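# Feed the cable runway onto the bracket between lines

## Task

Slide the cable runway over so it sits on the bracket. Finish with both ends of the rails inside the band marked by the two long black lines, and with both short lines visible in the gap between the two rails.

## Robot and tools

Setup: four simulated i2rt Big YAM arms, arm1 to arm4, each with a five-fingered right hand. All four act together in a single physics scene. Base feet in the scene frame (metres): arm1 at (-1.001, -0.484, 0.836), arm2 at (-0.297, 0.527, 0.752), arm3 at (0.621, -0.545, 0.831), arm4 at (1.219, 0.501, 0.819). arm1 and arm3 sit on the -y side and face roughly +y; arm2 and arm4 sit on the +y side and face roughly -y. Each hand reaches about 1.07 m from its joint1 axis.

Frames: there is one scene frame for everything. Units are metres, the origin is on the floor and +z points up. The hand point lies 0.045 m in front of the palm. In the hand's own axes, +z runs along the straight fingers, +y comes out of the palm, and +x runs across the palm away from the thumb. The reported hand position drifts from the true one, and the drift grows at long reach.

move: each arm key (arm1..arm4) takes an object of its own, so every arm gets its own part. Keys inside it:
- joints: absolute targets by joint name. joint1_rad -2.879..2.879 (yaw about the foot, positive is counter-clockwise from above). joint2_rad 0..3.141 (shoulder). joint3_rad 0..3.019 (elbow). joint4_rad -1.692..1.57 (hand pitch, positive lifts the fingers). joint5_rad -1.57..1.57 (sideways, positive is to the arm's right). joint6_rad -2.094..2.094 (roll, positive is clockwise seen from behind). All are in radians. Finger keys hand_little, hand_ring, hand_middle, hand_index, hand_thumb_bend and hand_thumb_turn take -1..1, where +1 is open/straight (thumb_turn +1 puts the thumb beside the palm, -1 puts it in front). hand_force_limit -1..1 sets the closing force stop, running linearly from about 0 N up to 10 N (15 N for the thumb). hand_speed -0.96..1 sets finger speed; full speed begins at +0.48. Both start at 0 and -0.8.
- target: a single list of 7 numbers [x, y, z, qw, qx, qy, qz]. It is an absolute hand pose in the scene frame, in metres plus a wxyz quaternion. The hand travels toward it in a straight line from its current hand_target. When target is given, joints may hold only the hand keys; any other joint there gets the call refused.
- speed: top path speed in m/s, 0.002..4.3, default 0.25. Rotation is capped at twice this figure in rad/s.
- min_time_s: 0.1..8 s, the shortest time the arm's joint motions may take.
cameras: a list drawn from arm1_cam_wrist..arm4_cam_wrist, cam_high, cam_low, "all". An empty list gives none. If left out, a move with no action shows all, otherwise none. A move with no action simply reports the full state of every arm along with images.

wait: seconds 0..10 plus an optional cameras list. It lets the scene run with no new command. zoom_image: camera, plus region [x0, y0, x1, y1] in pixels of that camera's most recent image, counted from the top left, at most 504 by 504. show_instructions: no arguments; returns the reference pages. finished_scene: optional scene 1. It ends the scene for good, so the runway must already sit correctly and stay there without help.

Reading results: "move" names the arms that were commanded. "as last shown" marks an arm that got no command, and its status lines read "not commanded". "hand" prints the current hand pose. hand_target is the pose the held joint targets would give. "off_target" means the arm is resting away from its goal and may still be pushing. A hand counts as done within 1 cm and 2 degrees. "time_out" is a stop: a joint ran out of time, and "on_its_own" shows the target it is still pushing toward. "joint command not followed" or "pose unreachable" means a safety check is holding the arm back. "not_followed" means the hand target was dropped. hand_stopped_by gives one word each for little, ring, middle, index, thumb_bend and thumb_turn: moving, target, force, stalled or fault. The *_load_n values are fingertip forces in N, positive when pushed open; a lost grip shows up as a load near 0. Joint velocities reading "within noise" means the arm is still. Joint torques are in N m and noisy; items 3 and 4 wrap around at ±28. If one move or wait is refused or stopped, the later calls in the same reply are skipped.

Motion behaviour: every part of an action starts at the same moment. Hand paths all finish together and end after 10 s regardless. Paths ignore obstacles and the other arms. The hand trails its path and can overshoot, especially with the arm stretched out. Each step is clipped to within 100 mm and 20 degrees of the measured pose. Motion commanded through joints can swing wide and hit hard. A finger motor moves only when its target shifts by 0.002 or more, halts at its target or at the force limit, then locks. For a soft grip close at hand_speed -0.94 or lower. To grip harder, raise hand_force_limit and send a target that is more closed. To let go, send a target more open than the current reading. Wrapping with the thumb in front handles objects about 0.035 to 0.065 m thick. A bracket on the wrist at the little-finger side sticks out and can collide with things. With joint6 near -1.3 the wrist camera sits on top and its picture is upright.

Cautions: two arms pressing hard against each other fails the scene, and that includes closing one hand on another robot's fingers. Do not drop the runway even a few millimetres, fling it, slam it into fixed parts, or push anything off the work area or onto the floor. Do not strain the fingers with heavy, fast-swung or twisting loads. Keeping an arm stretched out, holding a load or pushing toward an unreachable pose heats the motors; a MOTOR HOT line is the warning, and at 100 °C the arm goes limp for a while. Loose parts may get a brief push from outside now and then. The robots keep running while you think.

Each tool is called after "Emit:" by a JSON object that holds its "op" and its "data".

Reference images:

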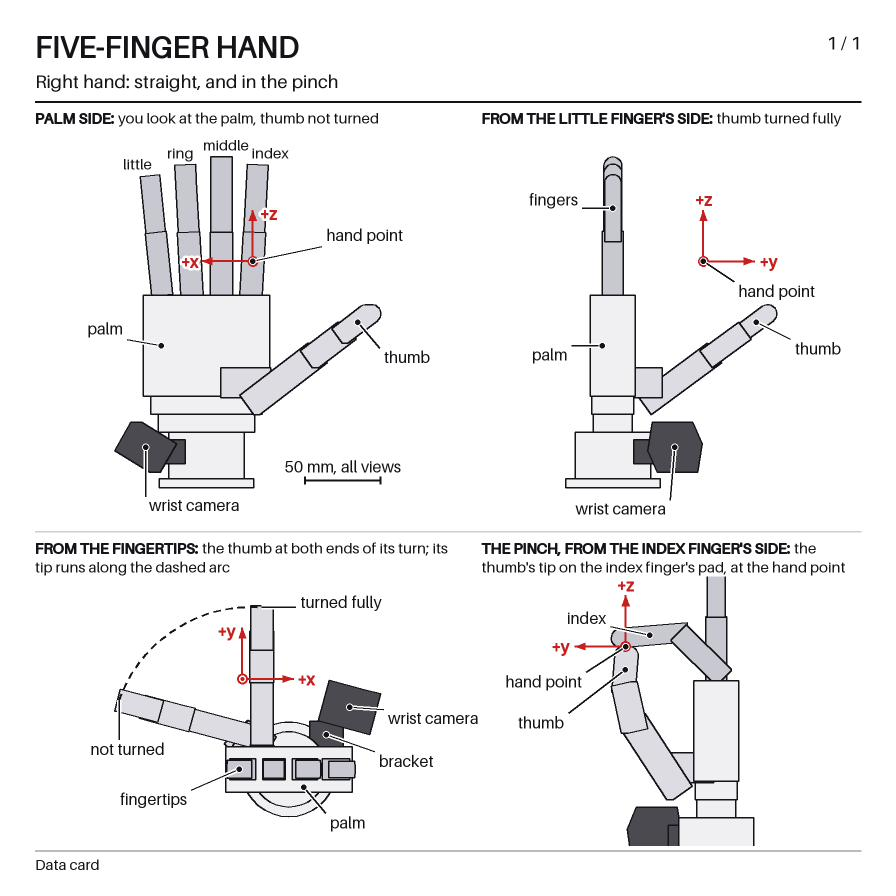

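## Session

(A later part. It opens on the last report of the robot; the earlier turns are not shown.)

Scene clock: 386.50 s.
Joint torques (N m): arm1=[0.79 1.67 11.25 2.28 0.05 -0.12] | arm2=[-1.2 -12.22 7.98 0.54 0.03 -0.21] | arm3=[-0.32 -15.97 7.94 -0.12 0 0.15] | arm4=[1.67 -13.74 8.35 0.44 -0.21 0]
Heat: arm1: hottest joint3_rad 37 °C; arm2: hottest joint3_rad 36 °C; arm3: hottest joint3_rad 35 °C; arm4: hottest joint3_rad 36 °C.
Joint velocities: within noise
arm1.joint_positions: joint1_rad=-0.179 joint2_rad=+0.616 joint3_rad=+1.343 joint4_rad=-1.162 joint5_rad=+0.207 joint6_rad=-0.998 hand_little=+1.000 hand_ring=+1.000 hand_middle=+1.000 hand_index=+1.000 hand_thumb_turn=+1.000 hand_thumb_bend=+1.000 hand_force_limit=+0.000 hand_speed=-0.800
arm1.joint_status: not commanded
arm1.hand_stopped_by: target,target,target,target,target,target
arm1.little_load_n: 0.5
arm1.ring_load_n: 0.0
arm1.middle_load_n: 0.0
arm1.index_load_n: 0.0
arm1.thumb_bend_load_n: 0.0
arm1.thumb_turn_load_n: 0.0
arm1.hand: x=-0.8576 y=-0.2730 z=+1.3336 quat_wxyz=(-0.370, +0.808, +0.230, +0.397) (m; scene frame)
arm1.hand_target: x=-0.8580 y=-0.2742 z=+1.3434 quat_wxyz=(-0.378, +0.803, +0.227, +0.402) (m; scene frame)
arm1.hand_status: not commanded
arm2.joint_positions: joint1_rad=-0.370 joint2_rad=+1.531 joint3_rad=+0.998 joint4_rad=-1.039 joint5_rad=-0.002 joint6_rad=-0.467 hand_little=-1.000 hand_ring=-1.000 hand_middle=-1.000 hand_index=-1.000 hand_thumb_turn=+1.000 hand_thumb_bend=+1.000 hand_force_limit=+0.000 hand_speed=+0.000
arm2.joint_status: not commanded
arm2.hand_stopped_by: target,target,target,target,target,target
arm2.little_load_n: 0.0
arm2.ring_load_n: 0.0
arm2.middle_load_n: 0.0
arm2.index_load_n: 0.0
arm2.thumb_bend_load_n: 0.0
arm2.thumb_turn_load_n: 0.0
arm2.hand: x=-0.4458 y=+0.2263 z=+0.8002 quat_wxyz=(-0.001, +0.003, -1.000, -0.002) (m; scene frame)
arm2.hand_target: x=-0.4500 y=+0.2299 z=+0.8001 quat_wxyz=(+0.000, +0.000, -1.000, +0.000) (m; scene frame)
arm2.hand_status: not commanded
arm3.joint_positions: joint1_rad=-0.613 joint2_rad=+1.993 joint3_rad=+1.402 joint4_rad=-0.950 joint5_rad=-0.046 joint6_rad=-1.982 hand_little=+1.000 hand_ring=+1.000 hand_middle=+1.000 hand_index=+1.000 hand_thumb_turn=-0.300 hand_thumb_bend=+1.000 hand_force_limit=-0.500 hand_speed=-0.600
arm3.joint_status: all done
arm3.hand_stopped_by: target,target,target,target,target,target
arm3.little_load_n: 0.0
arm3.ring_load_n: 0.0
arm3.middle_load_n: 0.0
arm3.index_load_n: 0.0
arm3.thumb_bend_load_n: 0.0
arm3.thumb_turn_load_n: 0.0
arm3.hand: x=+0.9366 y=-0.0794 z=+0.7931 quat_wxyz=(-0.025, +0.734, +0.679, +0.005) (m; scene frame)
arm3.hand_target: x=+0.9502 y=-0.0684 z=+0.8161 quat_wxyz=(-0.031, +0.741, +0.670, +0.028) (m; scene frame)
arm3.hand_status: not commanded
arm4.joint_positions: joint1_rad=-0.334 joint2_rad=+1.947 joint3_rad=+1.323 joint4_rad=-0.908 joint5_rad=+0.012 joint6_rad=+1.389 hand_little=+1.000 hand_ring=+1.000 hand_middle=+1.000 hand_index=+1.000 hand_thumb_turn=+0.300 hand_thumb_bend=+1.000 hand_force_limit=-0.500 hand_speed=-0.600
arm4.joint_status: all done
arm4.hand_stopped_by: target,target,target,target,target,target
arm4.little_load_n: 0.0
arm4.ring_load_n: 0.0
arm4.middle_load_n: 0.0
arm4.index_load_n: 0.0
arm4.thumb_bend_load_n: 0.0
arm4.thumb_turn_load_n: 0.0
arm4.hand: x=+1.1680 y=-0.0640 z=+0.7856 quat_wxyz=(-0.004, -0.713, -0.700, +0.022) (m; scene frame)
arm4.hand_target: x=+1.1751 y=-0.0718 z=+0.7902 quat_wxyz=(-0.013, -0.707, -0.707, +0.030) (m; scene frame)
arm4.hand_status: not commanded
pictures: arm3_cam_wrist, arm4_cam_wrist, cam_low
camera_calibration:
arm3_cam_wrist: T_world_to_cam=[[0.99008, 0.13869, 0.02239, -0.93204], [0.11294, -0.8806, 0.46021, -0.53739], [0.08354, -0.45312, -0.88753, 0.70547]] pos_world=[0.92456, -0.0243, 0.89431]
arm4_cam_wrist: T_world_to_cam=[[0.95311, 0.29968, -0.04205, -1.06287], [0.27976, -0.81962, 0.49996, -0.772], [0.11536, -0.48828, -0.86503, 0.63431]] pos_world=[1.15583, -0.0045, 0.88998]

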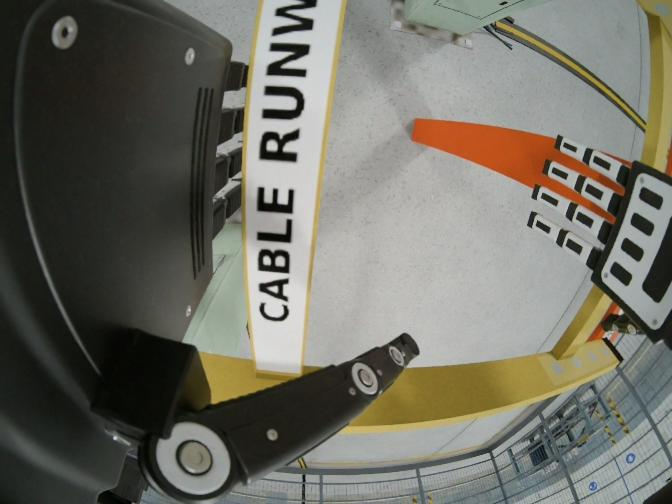

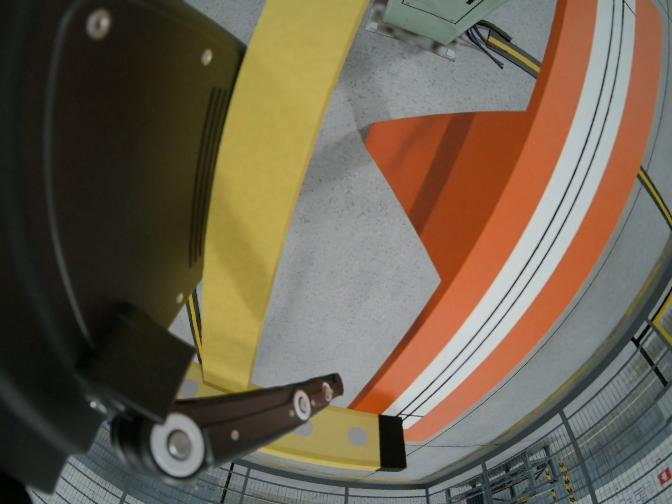

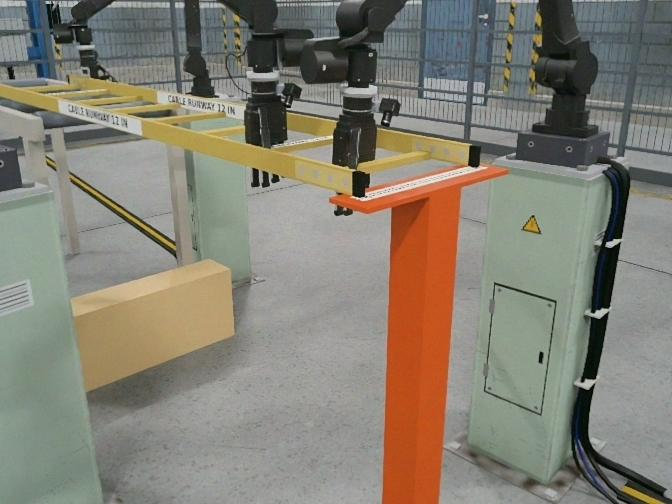

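Emit:
{"op": "move", "data": {"arm3": {"target": [0.930, -0.068, 0.816, -0.0315, 0.7409, 0.6703, 0.0285], "speed": 0.03}, "arm4": {"target": [1.155, -0.072, 0.790, 0.0127, 0.7064, 0.7064, -0.030], "speed": 0.03}, "arm2": {"target": [-0.45, 0.30, 0.80, 0, 0, 1, 0], "speed": 0.05}, "cameras": ["arm4_cam_wrist", "arm3_cam_wrist", "cam_low"]}}

Emit:
{"op": "zoom_image", "data": {"camera": "arm4_cam_wrist", "region": [340, 360, 460, 480]}}

Emit:
{"op": "zoom_image", "data": {"camera": "cam_low", "region": [320, 130, 520, 230]}}

Scene clock: 389.80 s.
Joint torques (N m): arm1=[0.91 1.67 11.25 2.21 0.04 -0.1] | arm2=[-0.56 -10.34 8.12 0.72 -0.02 -0.16] | arm3=[2.14 -15.74 5.7 0.57 0.01 0.17] | arm4=[0.09 -13.1 9.55 0.23 -0.12 -0.07]
Heat: arm1: hottest joint3_rad 37 °C; arm2: hottest joint3_rad 36 °C; arm3: hottest joint3_rad 35 °C; arm4: hottest joint3_rad 36 °C.
move: arm2 done; arm3 off_target; arm4 off_target
Joint velocities: within noise
arm1: as last shown
arm1.little_load_n: 0.0
arm2.joint_positions: joint1_rad=-0.464 joint2_rad=+1.383 joint3_rad=+0.832 joint4_rad=-1.035 joint5_rad=-0.002 joint6_rad=-0.561 hand_little=-1.000 hand_ring=-1.000 hand_middle=-1.000 hand_index=-1.000 hand_thumb_turn=+1.000 hand_thumb_bend=+1.000 hand_force_limit=+0.000 hand_speed=+0.000
arm2.joint_status: not commanded
arm2.hand_stopped_by: target,target,target,target,target,target
arm2.little_load_n: 0.0
arm2.ring_load_n: 0.0
arm2.middle_load_n: 0.0
arm2.index_load_n: 0.0
arm2.thumb_bend_load_n: 0.0
arm2.thumb_turn_load_n: 0.0
arm2.hand: x=-0.4452 y=+0.2993 z=+0.7992 quat_wxyz=(-0.005, +0.003, -1.000, -0.007)
arm2.hand_target: x=-0.4500 y=+0.3001 z=+0.8001 quat_wxyz=(+0.000, +0.000, -1.000, +0.000)
arm2.hand_status: done (0.005 m and 1.1 deg from the pose sent, 0.074 m and 0.4 deg at the start)
arm3.joint_positions: joint1_rad=-0.607 joint2_rad=+1.973 joint3_rad=+1.402 joint4_rad=-0.950 joint5_rad=-0.044 joint6_rad=-1.951 hand_little=+1.000 hand_ring=+1.000 hand_middle=+1.000 hand_index=+1.000 hand_thumb_turn=-0.300 hand_thumb_bend=+1.000 hand_force_limit=-0.500 hand_speed=-0.600
arm3.joint_status: not commanded
arm3.hand_stopped_by: target,target,target,target,target,target
arm3.little_load_n: 0.0
arm3.ring_load_n: 0.0
arm3.middle_load_n: 0.0
arm3.index_load_n: 0.0
arm3.thumb_bend_load_n: 0.0
arm3.thumb_turn_load_n: -0.5
arm3.hand: x=+0.9348 y=-0.0766 z=+0.8042 quat_wxyz=(-0.028, +0.742, +0.669, +0.014)
arm3.hand_target: x=+0.9299 y=-0.0682 z=+0.8158 quat_wxyz=(-0.032, +0.741, +0.670, +0.028)
arm3.hand_status: off_target (0.015 m and 1.7 deg from the pose sent, 0.026 m and 3.0 deg at the start)
arm4.joint_positions: joint1_rad=-0.350 joint2_rad=+1.947 joint3_rad=+1.323 joint4_rad=-0.908 joint5_rad=+0.008 joint6_rad=+1.360 hand_little=+1.000 hand_ring=+1.000 hand_middle=+1.000 hand_index=+1.000 hand_thumb_turn=+0.300 hand_thumb_bend=+1.000 hand_force_limit=-0.500 hand_speed=-0.600
arm4.joint_status: not commanded
arm4.hand_stopped_by: target,target,target,target,target,target
arm4.little_load_n: 0.0
arm4.ring_load_n: 0.0
arm4.middle_load_n: 0.0
arm4.index_load_n: 0.0
arm4.thumb_bend_load_n: 0.0
arm4.thumb_turn_load_n: 0.0
arm4.hand: x=+1.1607 y=-0.0615 z=+0.7858 quat_wxyz=(-0.005, -0.708, -0.705, +0.021)
arm4.hand_target: x=+1.1551 y=-0.0718 z=+0.7902 quat_wxyz=(-0.013, -0.707, -0.707, +0.030)
arm4.hand_status: off_target (0.013 m and 1.4 deg from the pose sent, 0.016 m and 1.7 deg at the start)
pictures: arm3_cam_wrist, arm4_cam_wrist, cam_low
arm3_cam_wrist: T_world_to_cam=[[0.99307, 0.11256, 0.03371, -0.9448], [0.08582, -0.89081, 0.44619, -0.504], [0.08026, -0.44021, -0.8943, 0.72616]] pos_world=[0.92323, -0.02296, 0.90614]
arm4_cam_wrist: T_world_to_cam=[[0.94898, 0.31289, -0.03923, -1.05329], [0.28961, -0.81553, 0.50103, -0.78003], [0.12477, -0.48683, -0.86454, 0.62539]] pos_world=[1.14742, -0.00211, 0.89017]

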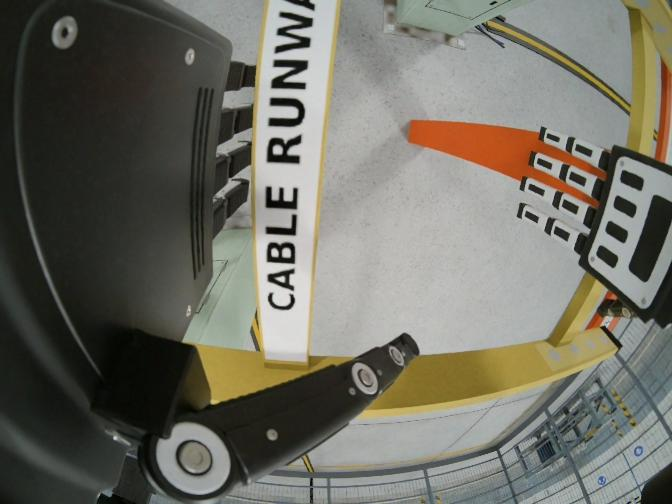

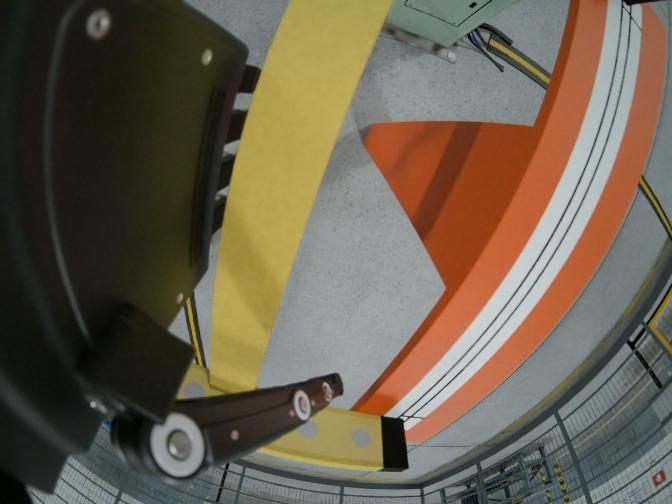

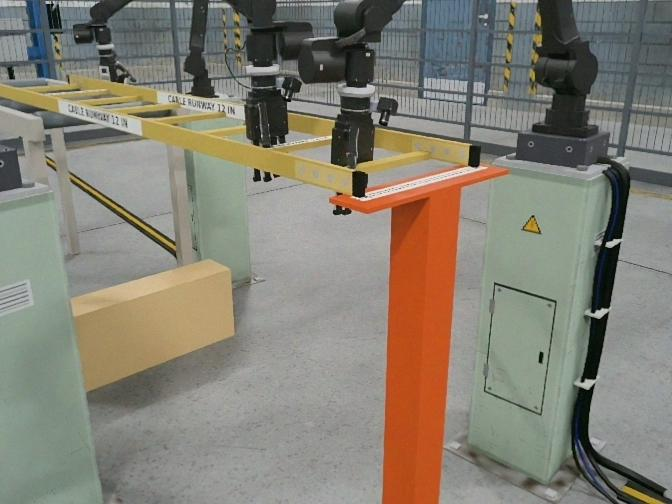

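Scaled by 4.200 from the camera's image (finer frame: 960x720).

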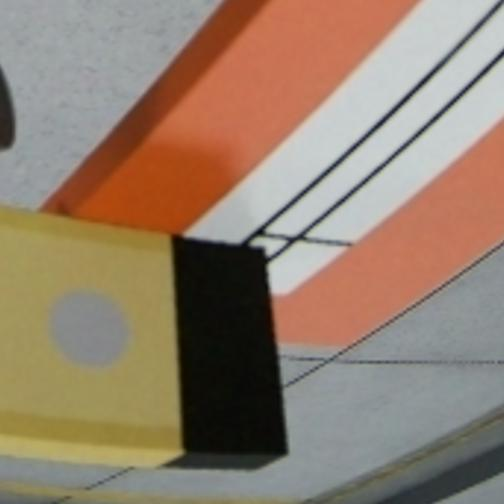

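Scaled by 2.520 from the camera's image (finer frame: 960x720).

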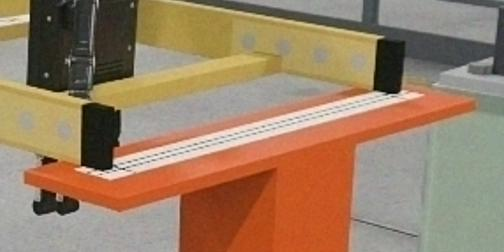

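Emit:
{"op": "zoom_image", "data": {"camera": "arm4_cam_wrist", "region": [385, 400, 425, 440]}}

Emit:
{"op": "zoom_image", "data": {"camera": "arm4_cam_wrist", "region": [580, 0, 660, 80]}}

Emit:
{"op": "zoom_image", "data": {"camera": "cam_low", "region": [440, 140, 500, 190]}}

Emit:
{"op": "zoom_image", "data": {"camera": "cam_low", "region": [340, 165, 400, 215]}}

Scaled by 12.600 from the camera's image (finer frame: 960x720).

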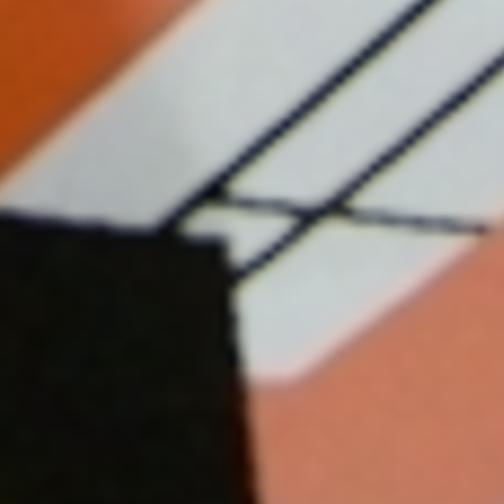

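Scaled by 6.300 from the camera's image (finer frame: 960x720).

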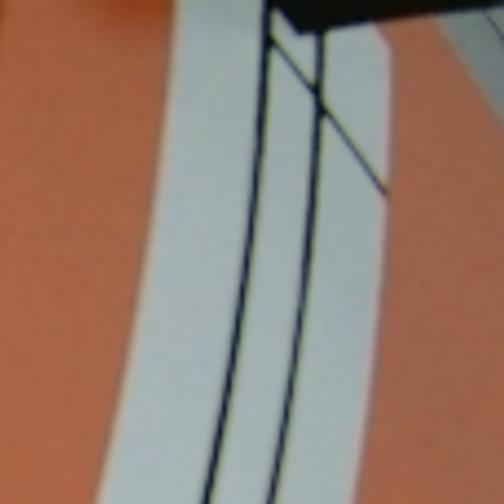

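Scaled by 8.400 from the camera's image (finer frame: 960x720).

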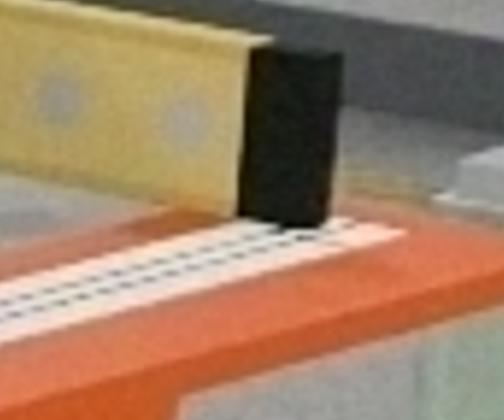

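Scaled by 8.400 from the camera's image (finer frame: 960x720).

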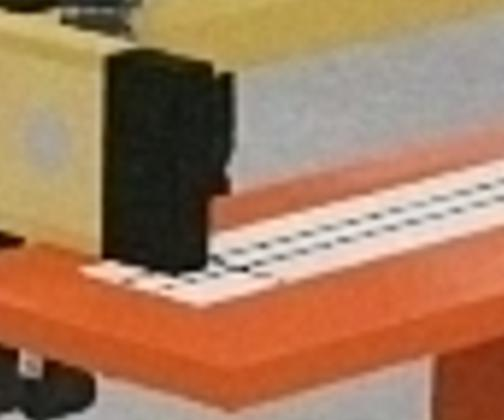

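Emit:
{"op": "move", "data": {"arm3": {"target": [0.925, -0.068, 0.90, -0.0315, 0.7409, 0.6703, 0.0285], "speed": 0.04}, "arm4": {"target": [1.150, -0.072, 0.88, 0.0127, 0.7064, 0.7064, -0.030], "speed": 0.04}, "arm2": {"target": [-0.45, 0.30, 0.95, 0, 0, 1, 0], "speed": 0.08}, "cameras": ["arm4_cam_wrist", "arm3_cam_wrist", "cam_low"]}}

Scene clock: 398.03 s.
Joint torques (N m): arm1=[0.91 1.49 11.28 2.18 0.04 -0.09] | arm2=[-0.91 -9.05 12.59 0.17 -0.02 -0.23] | arm3=[1.79 -15.03 9.18 -0.31 0.02 0.15] | arm4=[-0.09 -14.15 12.89 -0.79 -0.12 -0.06]
Heat: arm1: hottest joint3_rad 37 °C; arm2: hottest joint3_rad 36 °C; arm3: hottest joint3_rad 35 °C; arm4: hottest joint3_rad 36 °C.
move: arm2 off_target; arm3 off_target; arm4 off_target
Joint velocities: within noise
arm1: as last shown
arm2.joint_positions: joint1_rad=-0.465 joint2_rad=+1.241 joint3_rad=+1.082 joint4_rad=-1.445 joint5_rad=-0.002 joint6_rad=-0.562 hand_little=-1.000 hand_ring=-1.000 hand_middle=-1.000 hand_index=-1.000 hand_thumb_turn=+1.000 hand_thumb_bend=+1.000 hand_force_limit=+0.000 hand_speed=+0.000
arm2.joint_status: not commanded
arm2.hand_stopped_by: target,target,target,target,target,target
arm2.little_load_n: 0.0
arm2.ring_load_n: 0.0
arm2.middle_load_n: 0.0
arm2.index_load_n: 0.0
arm2.thumb_bend_load_n: 0.0
arm2.thumb_turn_load_n: 0.0
arm2.hand: x=-0.4414 y=+0.3053 z=+0.9356 quat_wxyz=(-0.009, +0.003, -1.000, -0.015)
arm2.hand_target: x=-0.4497 y=+0.3004 z=+0.9498 quat_wxyz=(+0.000, +0.000, -1.000, +0.000)
arm2.hand_status: off_target (0.018 m and 2.0 deg from the pose sent, 0.151 m and 1.1 deg at the start)
arm3.joint_positions: joint1_rad=-0.599 joint2_rad=+1.865 joint3_rad=+1.440 joint4_rad=-1.119 joint5_rad=-0.044 joint6_rad=-1.943 hand_little=+1.000 hand_ring=+1.000 hand_middle=+1.000 hand_index=+1.000 hand_thumb_turn=-0.300 hand_thumb_bend=+1.000 hand_force_limit=-0.500 hand_speed=-0.600
arm3.joint_status: not commanded
arm3.hand_stopped_by: target,target,target,target,target,target
arm3.little_load_n: 0.0
arm3.ring_load_n: 0.0
arm3.middle_load_n: 0.0
arm3.index_load_n: 0.0
arm3.thumb_bend_load_n: 0.0
arm3.thumb_turn_load_n: 0.0
arm3.hand: x=+0.9237 y=-0.0882 z=+0.8741 quat_wxyz=(-0.024, +0.743, +0.669, +0.004)
arm3.hand_target: x=+0.9244 y=-0.0689 z=+0.9001 quat_wxyz=(-0.032, +0.741, +0.670, +0.029)
arm3.hand_status: off_target (0.033 m and 3.0 deg from the pose sent, 0.097 m and 1.6 deg at the start)
arm4.joint_positions: joint1_rad=-0.358 joint2_rad=+1.854 joint3_rad=+1.388 joint4_rad=-1.094 joint5_rad=+0.007 joint6_rad=+1.350 hand_little=+1.000 hand_ring=+1.000 hand_middle=+1.000 hand_index=+1.000 hand_thumb_turn=+0.300 hand_thumb_bend=+1.000 hand_force_limit=-0.500 hand_speed=-0.600
arm4.joint_status: not commanded
arm4.hand_stopped_by: target,target,target,target,target,target
arm4.little_load_n: 0.0
arm4.ring_load_n: 0.0
arm4.middle_load_n: 0.0
arm4.index_load_n: 0.0
arm4.thumb_bend_load_n: 0.0
arm4.thumb_turn_load_n: 0.0
arm4.hand: x=+1.1584 y=-0.0531 z=+0.8540 quat_wxyz=(+0.002, -0.708, -0.706, +0.009)
arm4.hand_target: x=+1.1501 y=-0.0708 z=+0.8803 quat_wxyz=(-0.013, -0.707, -0.707, +0.030)
arm4.hand_status: off_target (0.033 m and 3.0 deg from the pose sent, 0.095 m and 1.4 deg at the start)
pictures: arm3_cam_wrist, arm4_cam_wrist, cam_low
arm3_cam_wrist: T_world_to_cam=[[0.99337, 0.11304, 0.0208, -0.92369], [0.0906, -0.88141, 0.46359, -0.56333], [0.07074, -0.45863, -0.88581, 0.78418]] pos_world=[0.91313, -0.03246, 0.97499]
arm4_cam_wrist: T_world_to_cam=[[0.94887, 0.3147, -0.02462, -1.06331], [0.28733, -0.82879, 0.48015, -0.78691], [0.1307, -0.46268, -0.87684, 0.69364]] pos_world=[1.14439, 0.00338, 0.95987]

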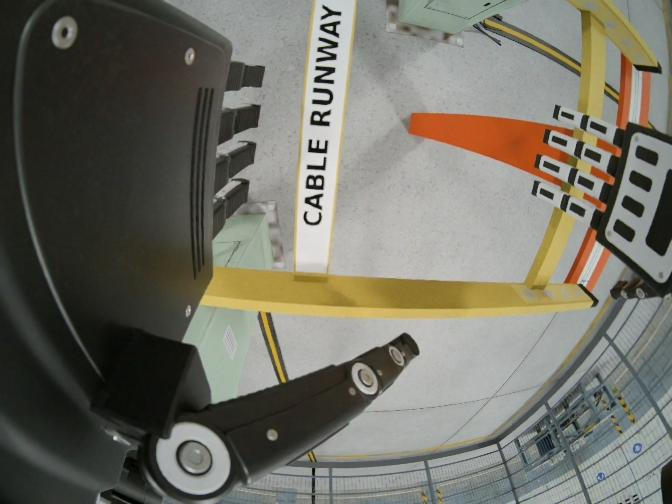

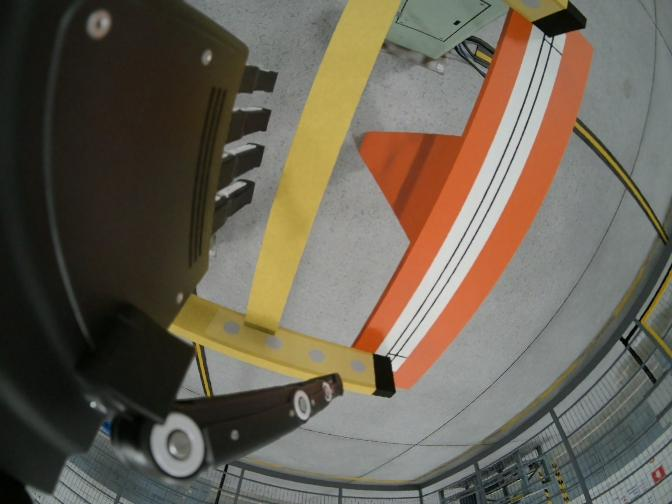

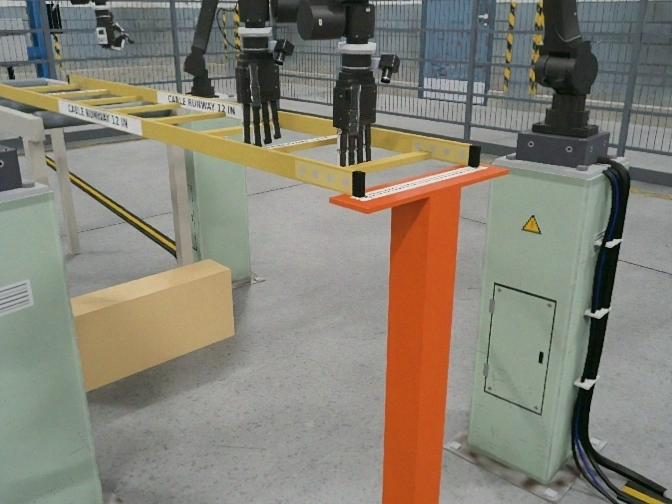

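Clear; continue up.

Emit:
{"op": "move", "data": {"arm3": {"target": [0.90, -0.10, 1.06, -0.0315, 0.7409, 0.6703, 0.0285], "speed": 0.12}, "arm4": {"target": [1.150, -0.05, 1.06, 0.0127, 0.7064, 0.7064, -0.030], "speed": 0.12}, "cameras": ["arm4_cam_wrist", "arm3_cam_wrist", "cam_low", "cam_high"]}}

Emit:
{"op": "zoom_image", "data": {"camera": "arm4_cam_wrist", "region": [340, 0, 640, 400]}}

Emit:
{"op": "zoom_image", "data": {"camera": "cam_low", "region": [320, 130, 520, 230]}}

Scene clock: 401.47 s.
Joint torques (N m): arm1=[0.91 1.55 11.28 2.32 0.05 -0.1] | arm2=[-0.79 -8.88 12.74 0.23 0.01 -0.16] | arm3=[1.61 -12.75 10.11 -0.25 0.06 0.17] | arm4=[-0.03 -12.75 14.16 -0.76 -0.12 -0.06]
Heat: arm1: hottest joint3_rad 37 °C; arm2: hottest joint3_rad 36 °C; arm3: hottest joint3_rad 35 °C; arm4: hottest joint3_rad 36 °C.
move: arm3 off_target; arm4 off_target
Joint velocities: within noise
arm1, arm2: as last shown
arm2.hand_target: x=-0.4498 y=+0.3004 z=+0.9498 quat_wxyz=(+0.000, +0.000, -1.000, +0.000)
arm3.joint_positions: joint1_rad=-0.584 joint2_rad=+1.676 joint3_rad=+1.619 joint4_rad=-1.479 joint5_rad=-0.043 joint6_rad=-1.928 hand_little=+1.000 hand_ring=+1.000 hand_middle=+1.000 hand_index=+1.000 hand_thumb_turn=-0.300 hand_thumb_bend=+1.000 hand_force_limit=-0.500 hand_speed=-0.600
arm3.joint_status: not commanded
arm3.hand_stopped_by: target,target,target,target,target,target
arm3.little_load_n: 0.0
arm3.ring_load_n: 0.0
arm3.middle_load_n: 0.0
arm3.index_load_n: 0.5
arm3.thumb_bend_load_n: 0.0
arm3.thumb_turn_load_n: 0.0
arm3.hand: x=+0.9021 y=-0.1128 z=+1.0364 quat_wxyz=(-0.025, +0.743, +0.669, +0.007)
arm3.hand_target: x=+0.8995 y=-0.1008 z=+1.0599 quat_wxyz=(-0.032, +0.741, +0.670, +0.029)
arm3.hand_status: off_target (0.027 m and 2.6 deg from the pose sent, 0.188 m and 3.0 deg at the start)
arm4.joint_positions: joint1_rad=-0.370 joint2_rad=+1.703 joint3_rad=+1.669 joint4_rad=-1.522 joint5_rad=+0.007 joint6_rad=+1.339 hand_little=+1.000 hand_ring=+1.000 hand_middle=+1.000 hand_index=+1.000 hand_thumb_turn=+0.300 hand_thumb_bend=+1.000 hand_force_limit=-0.500 hand_speed=-0.600
arm4.joint_status: not commanded
arm4.hand_stopped_by: target,target,target,target,target,target
arm4.little_load_n: 0.0
arm4.ring_load_n: 0.0
arm4.middle_load_n: 0.0
arm4.index_load_n: 0.0
arm4.thumb_bend_load_n: 0.0
arm4.thumb_turn_load_n: 0.0
arm4.hand: x=+1.1564 y=-0.0401 z=+1.0347 quat_wxyz=(+0.001, -0.708, -0.706, +0.010)
arm4.hand_target: x=+1.1502 y=-0.0490 z=+1.0599 quat_wxyz=(-0.013, -0.707, -0.707, +0.031)
arm4.hand_status: off_target (0.028 m and 2.7 deg from the pose sent, 0.206 m and 3.0 deg at the start)
pictures: arm3_cam_wrist, arm4_cam_wrist, cam_high, cam_low
arm3_cam_wrist: T_world_to_cam=[[0.99325, 0.11332, 0.0248, -0.90681], [0.08937, -0.8838, 0.45925, -0.65296], [0.07396, -0.45394, -0.88796, 0.91811]] pos_world=[0.89113, -0.05756, 1.13761]
arm4_cam_wrist: T_world_to_cam=[[0.94882, 0.31471, -0.02646, -1.05908], [0.28764, -0.82656, 0.48379, -0.8663], [0.13039, -0.46664, -0.87478, 0.85642]] pos_world=[1.1424, 0.01689, 1.14027]

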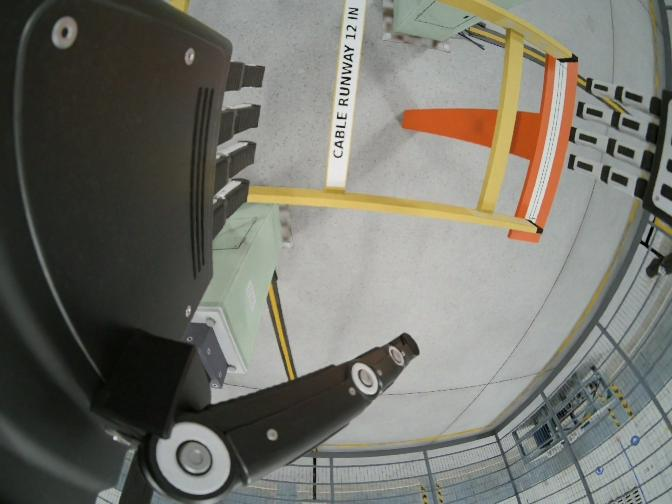

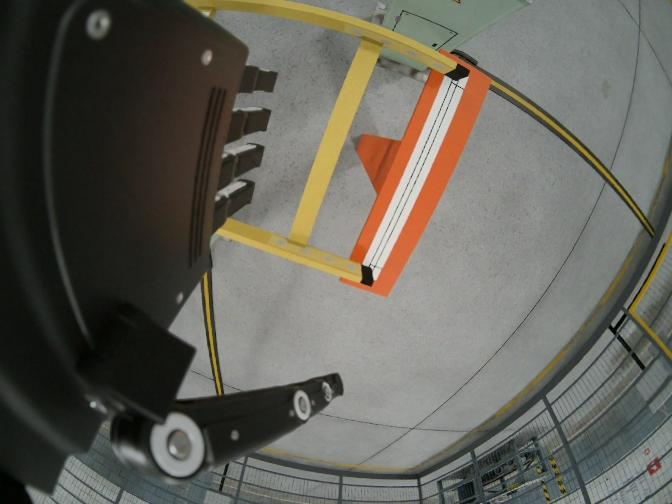

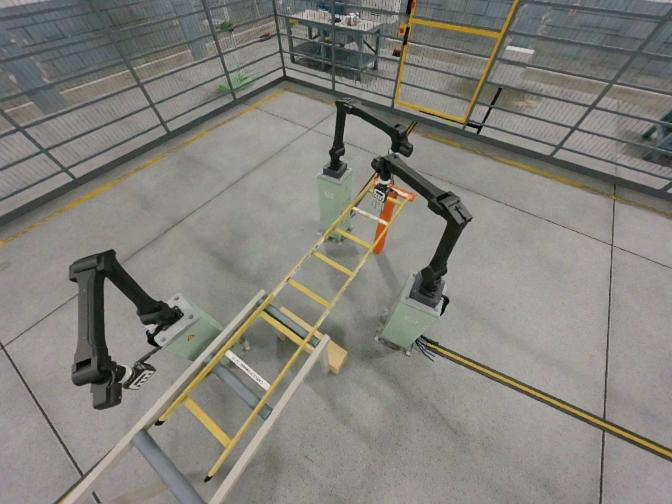

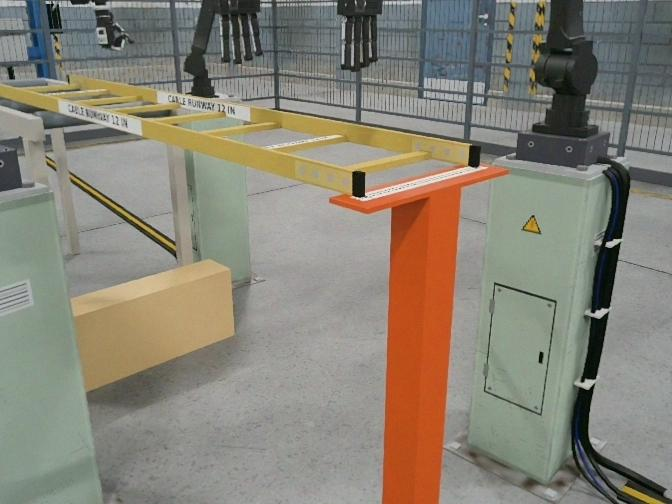

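Scaled by 1.260 from the camera's image (finer frame: 960x720).

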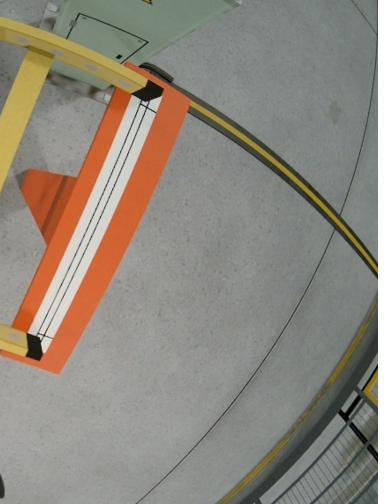

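Scaled by 2.520 from the camera's image (finer frame: 960x720).

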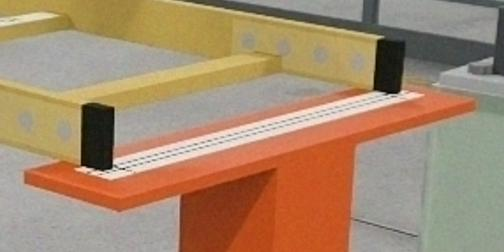

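Emit:
{"op": "zoom_image", "data": {"camera": "arm4_cam_wrist", "region": [345, 245, 405, 305]}}

Emit:
{"op": "zoom_image", "data": {"camera": "arm4_cam_wrist", "region": [430, 50, 490, 110]}}

Emit:
{"op": "zoom_image", "data": {"camera": "cam_low", "region": [440, 140, 500, 190]}}

Emit:
{"op": "zoom_image", "data": {"camera": "cam_low", "region": [340, 165, 400, 215]}}

Scaled by 8.400 from the camera's image (finer frame: 960x720).

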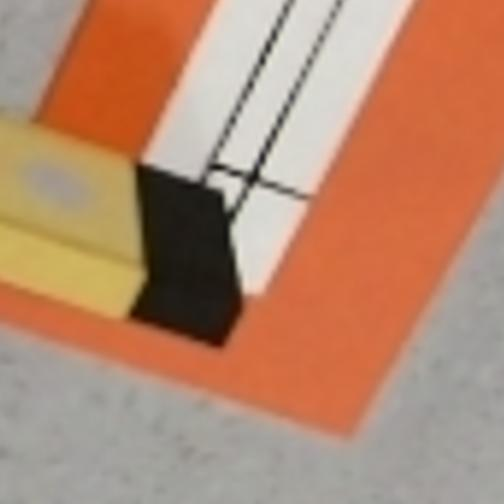

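Scaled by 8.400 from the camera's image (finer frame: 960x720).

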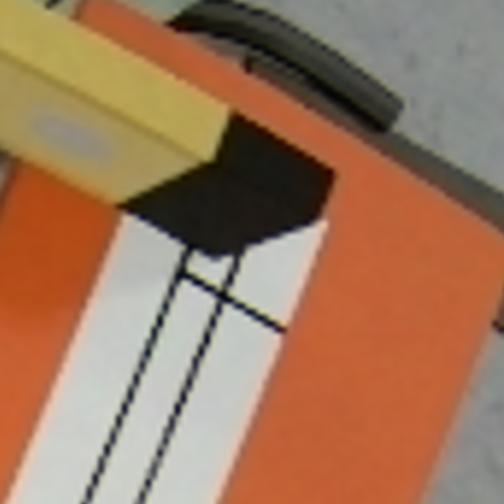

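Scaled by 8.400 from the camera's image (finer frame: 960x720).

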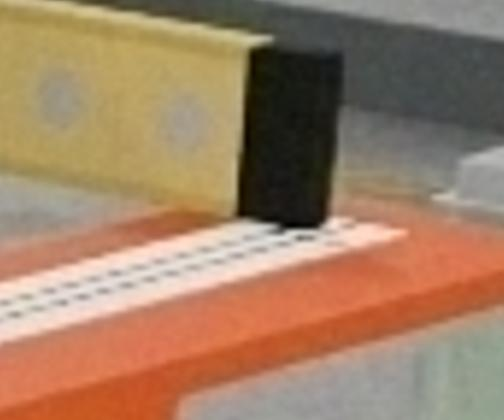

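Scaled by 8.400 from the camera's image (finer frame: 960x720).

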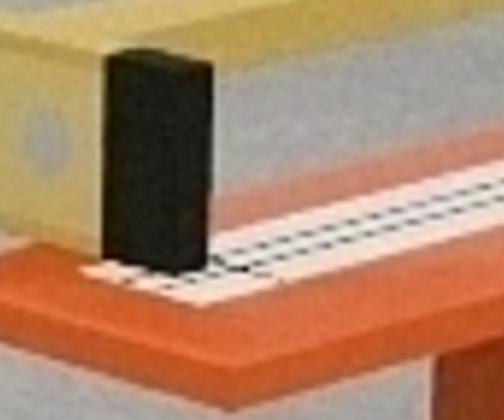

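Emit:
{"op": "finished_scene", "data": {}}

The scene is finished: the task was done.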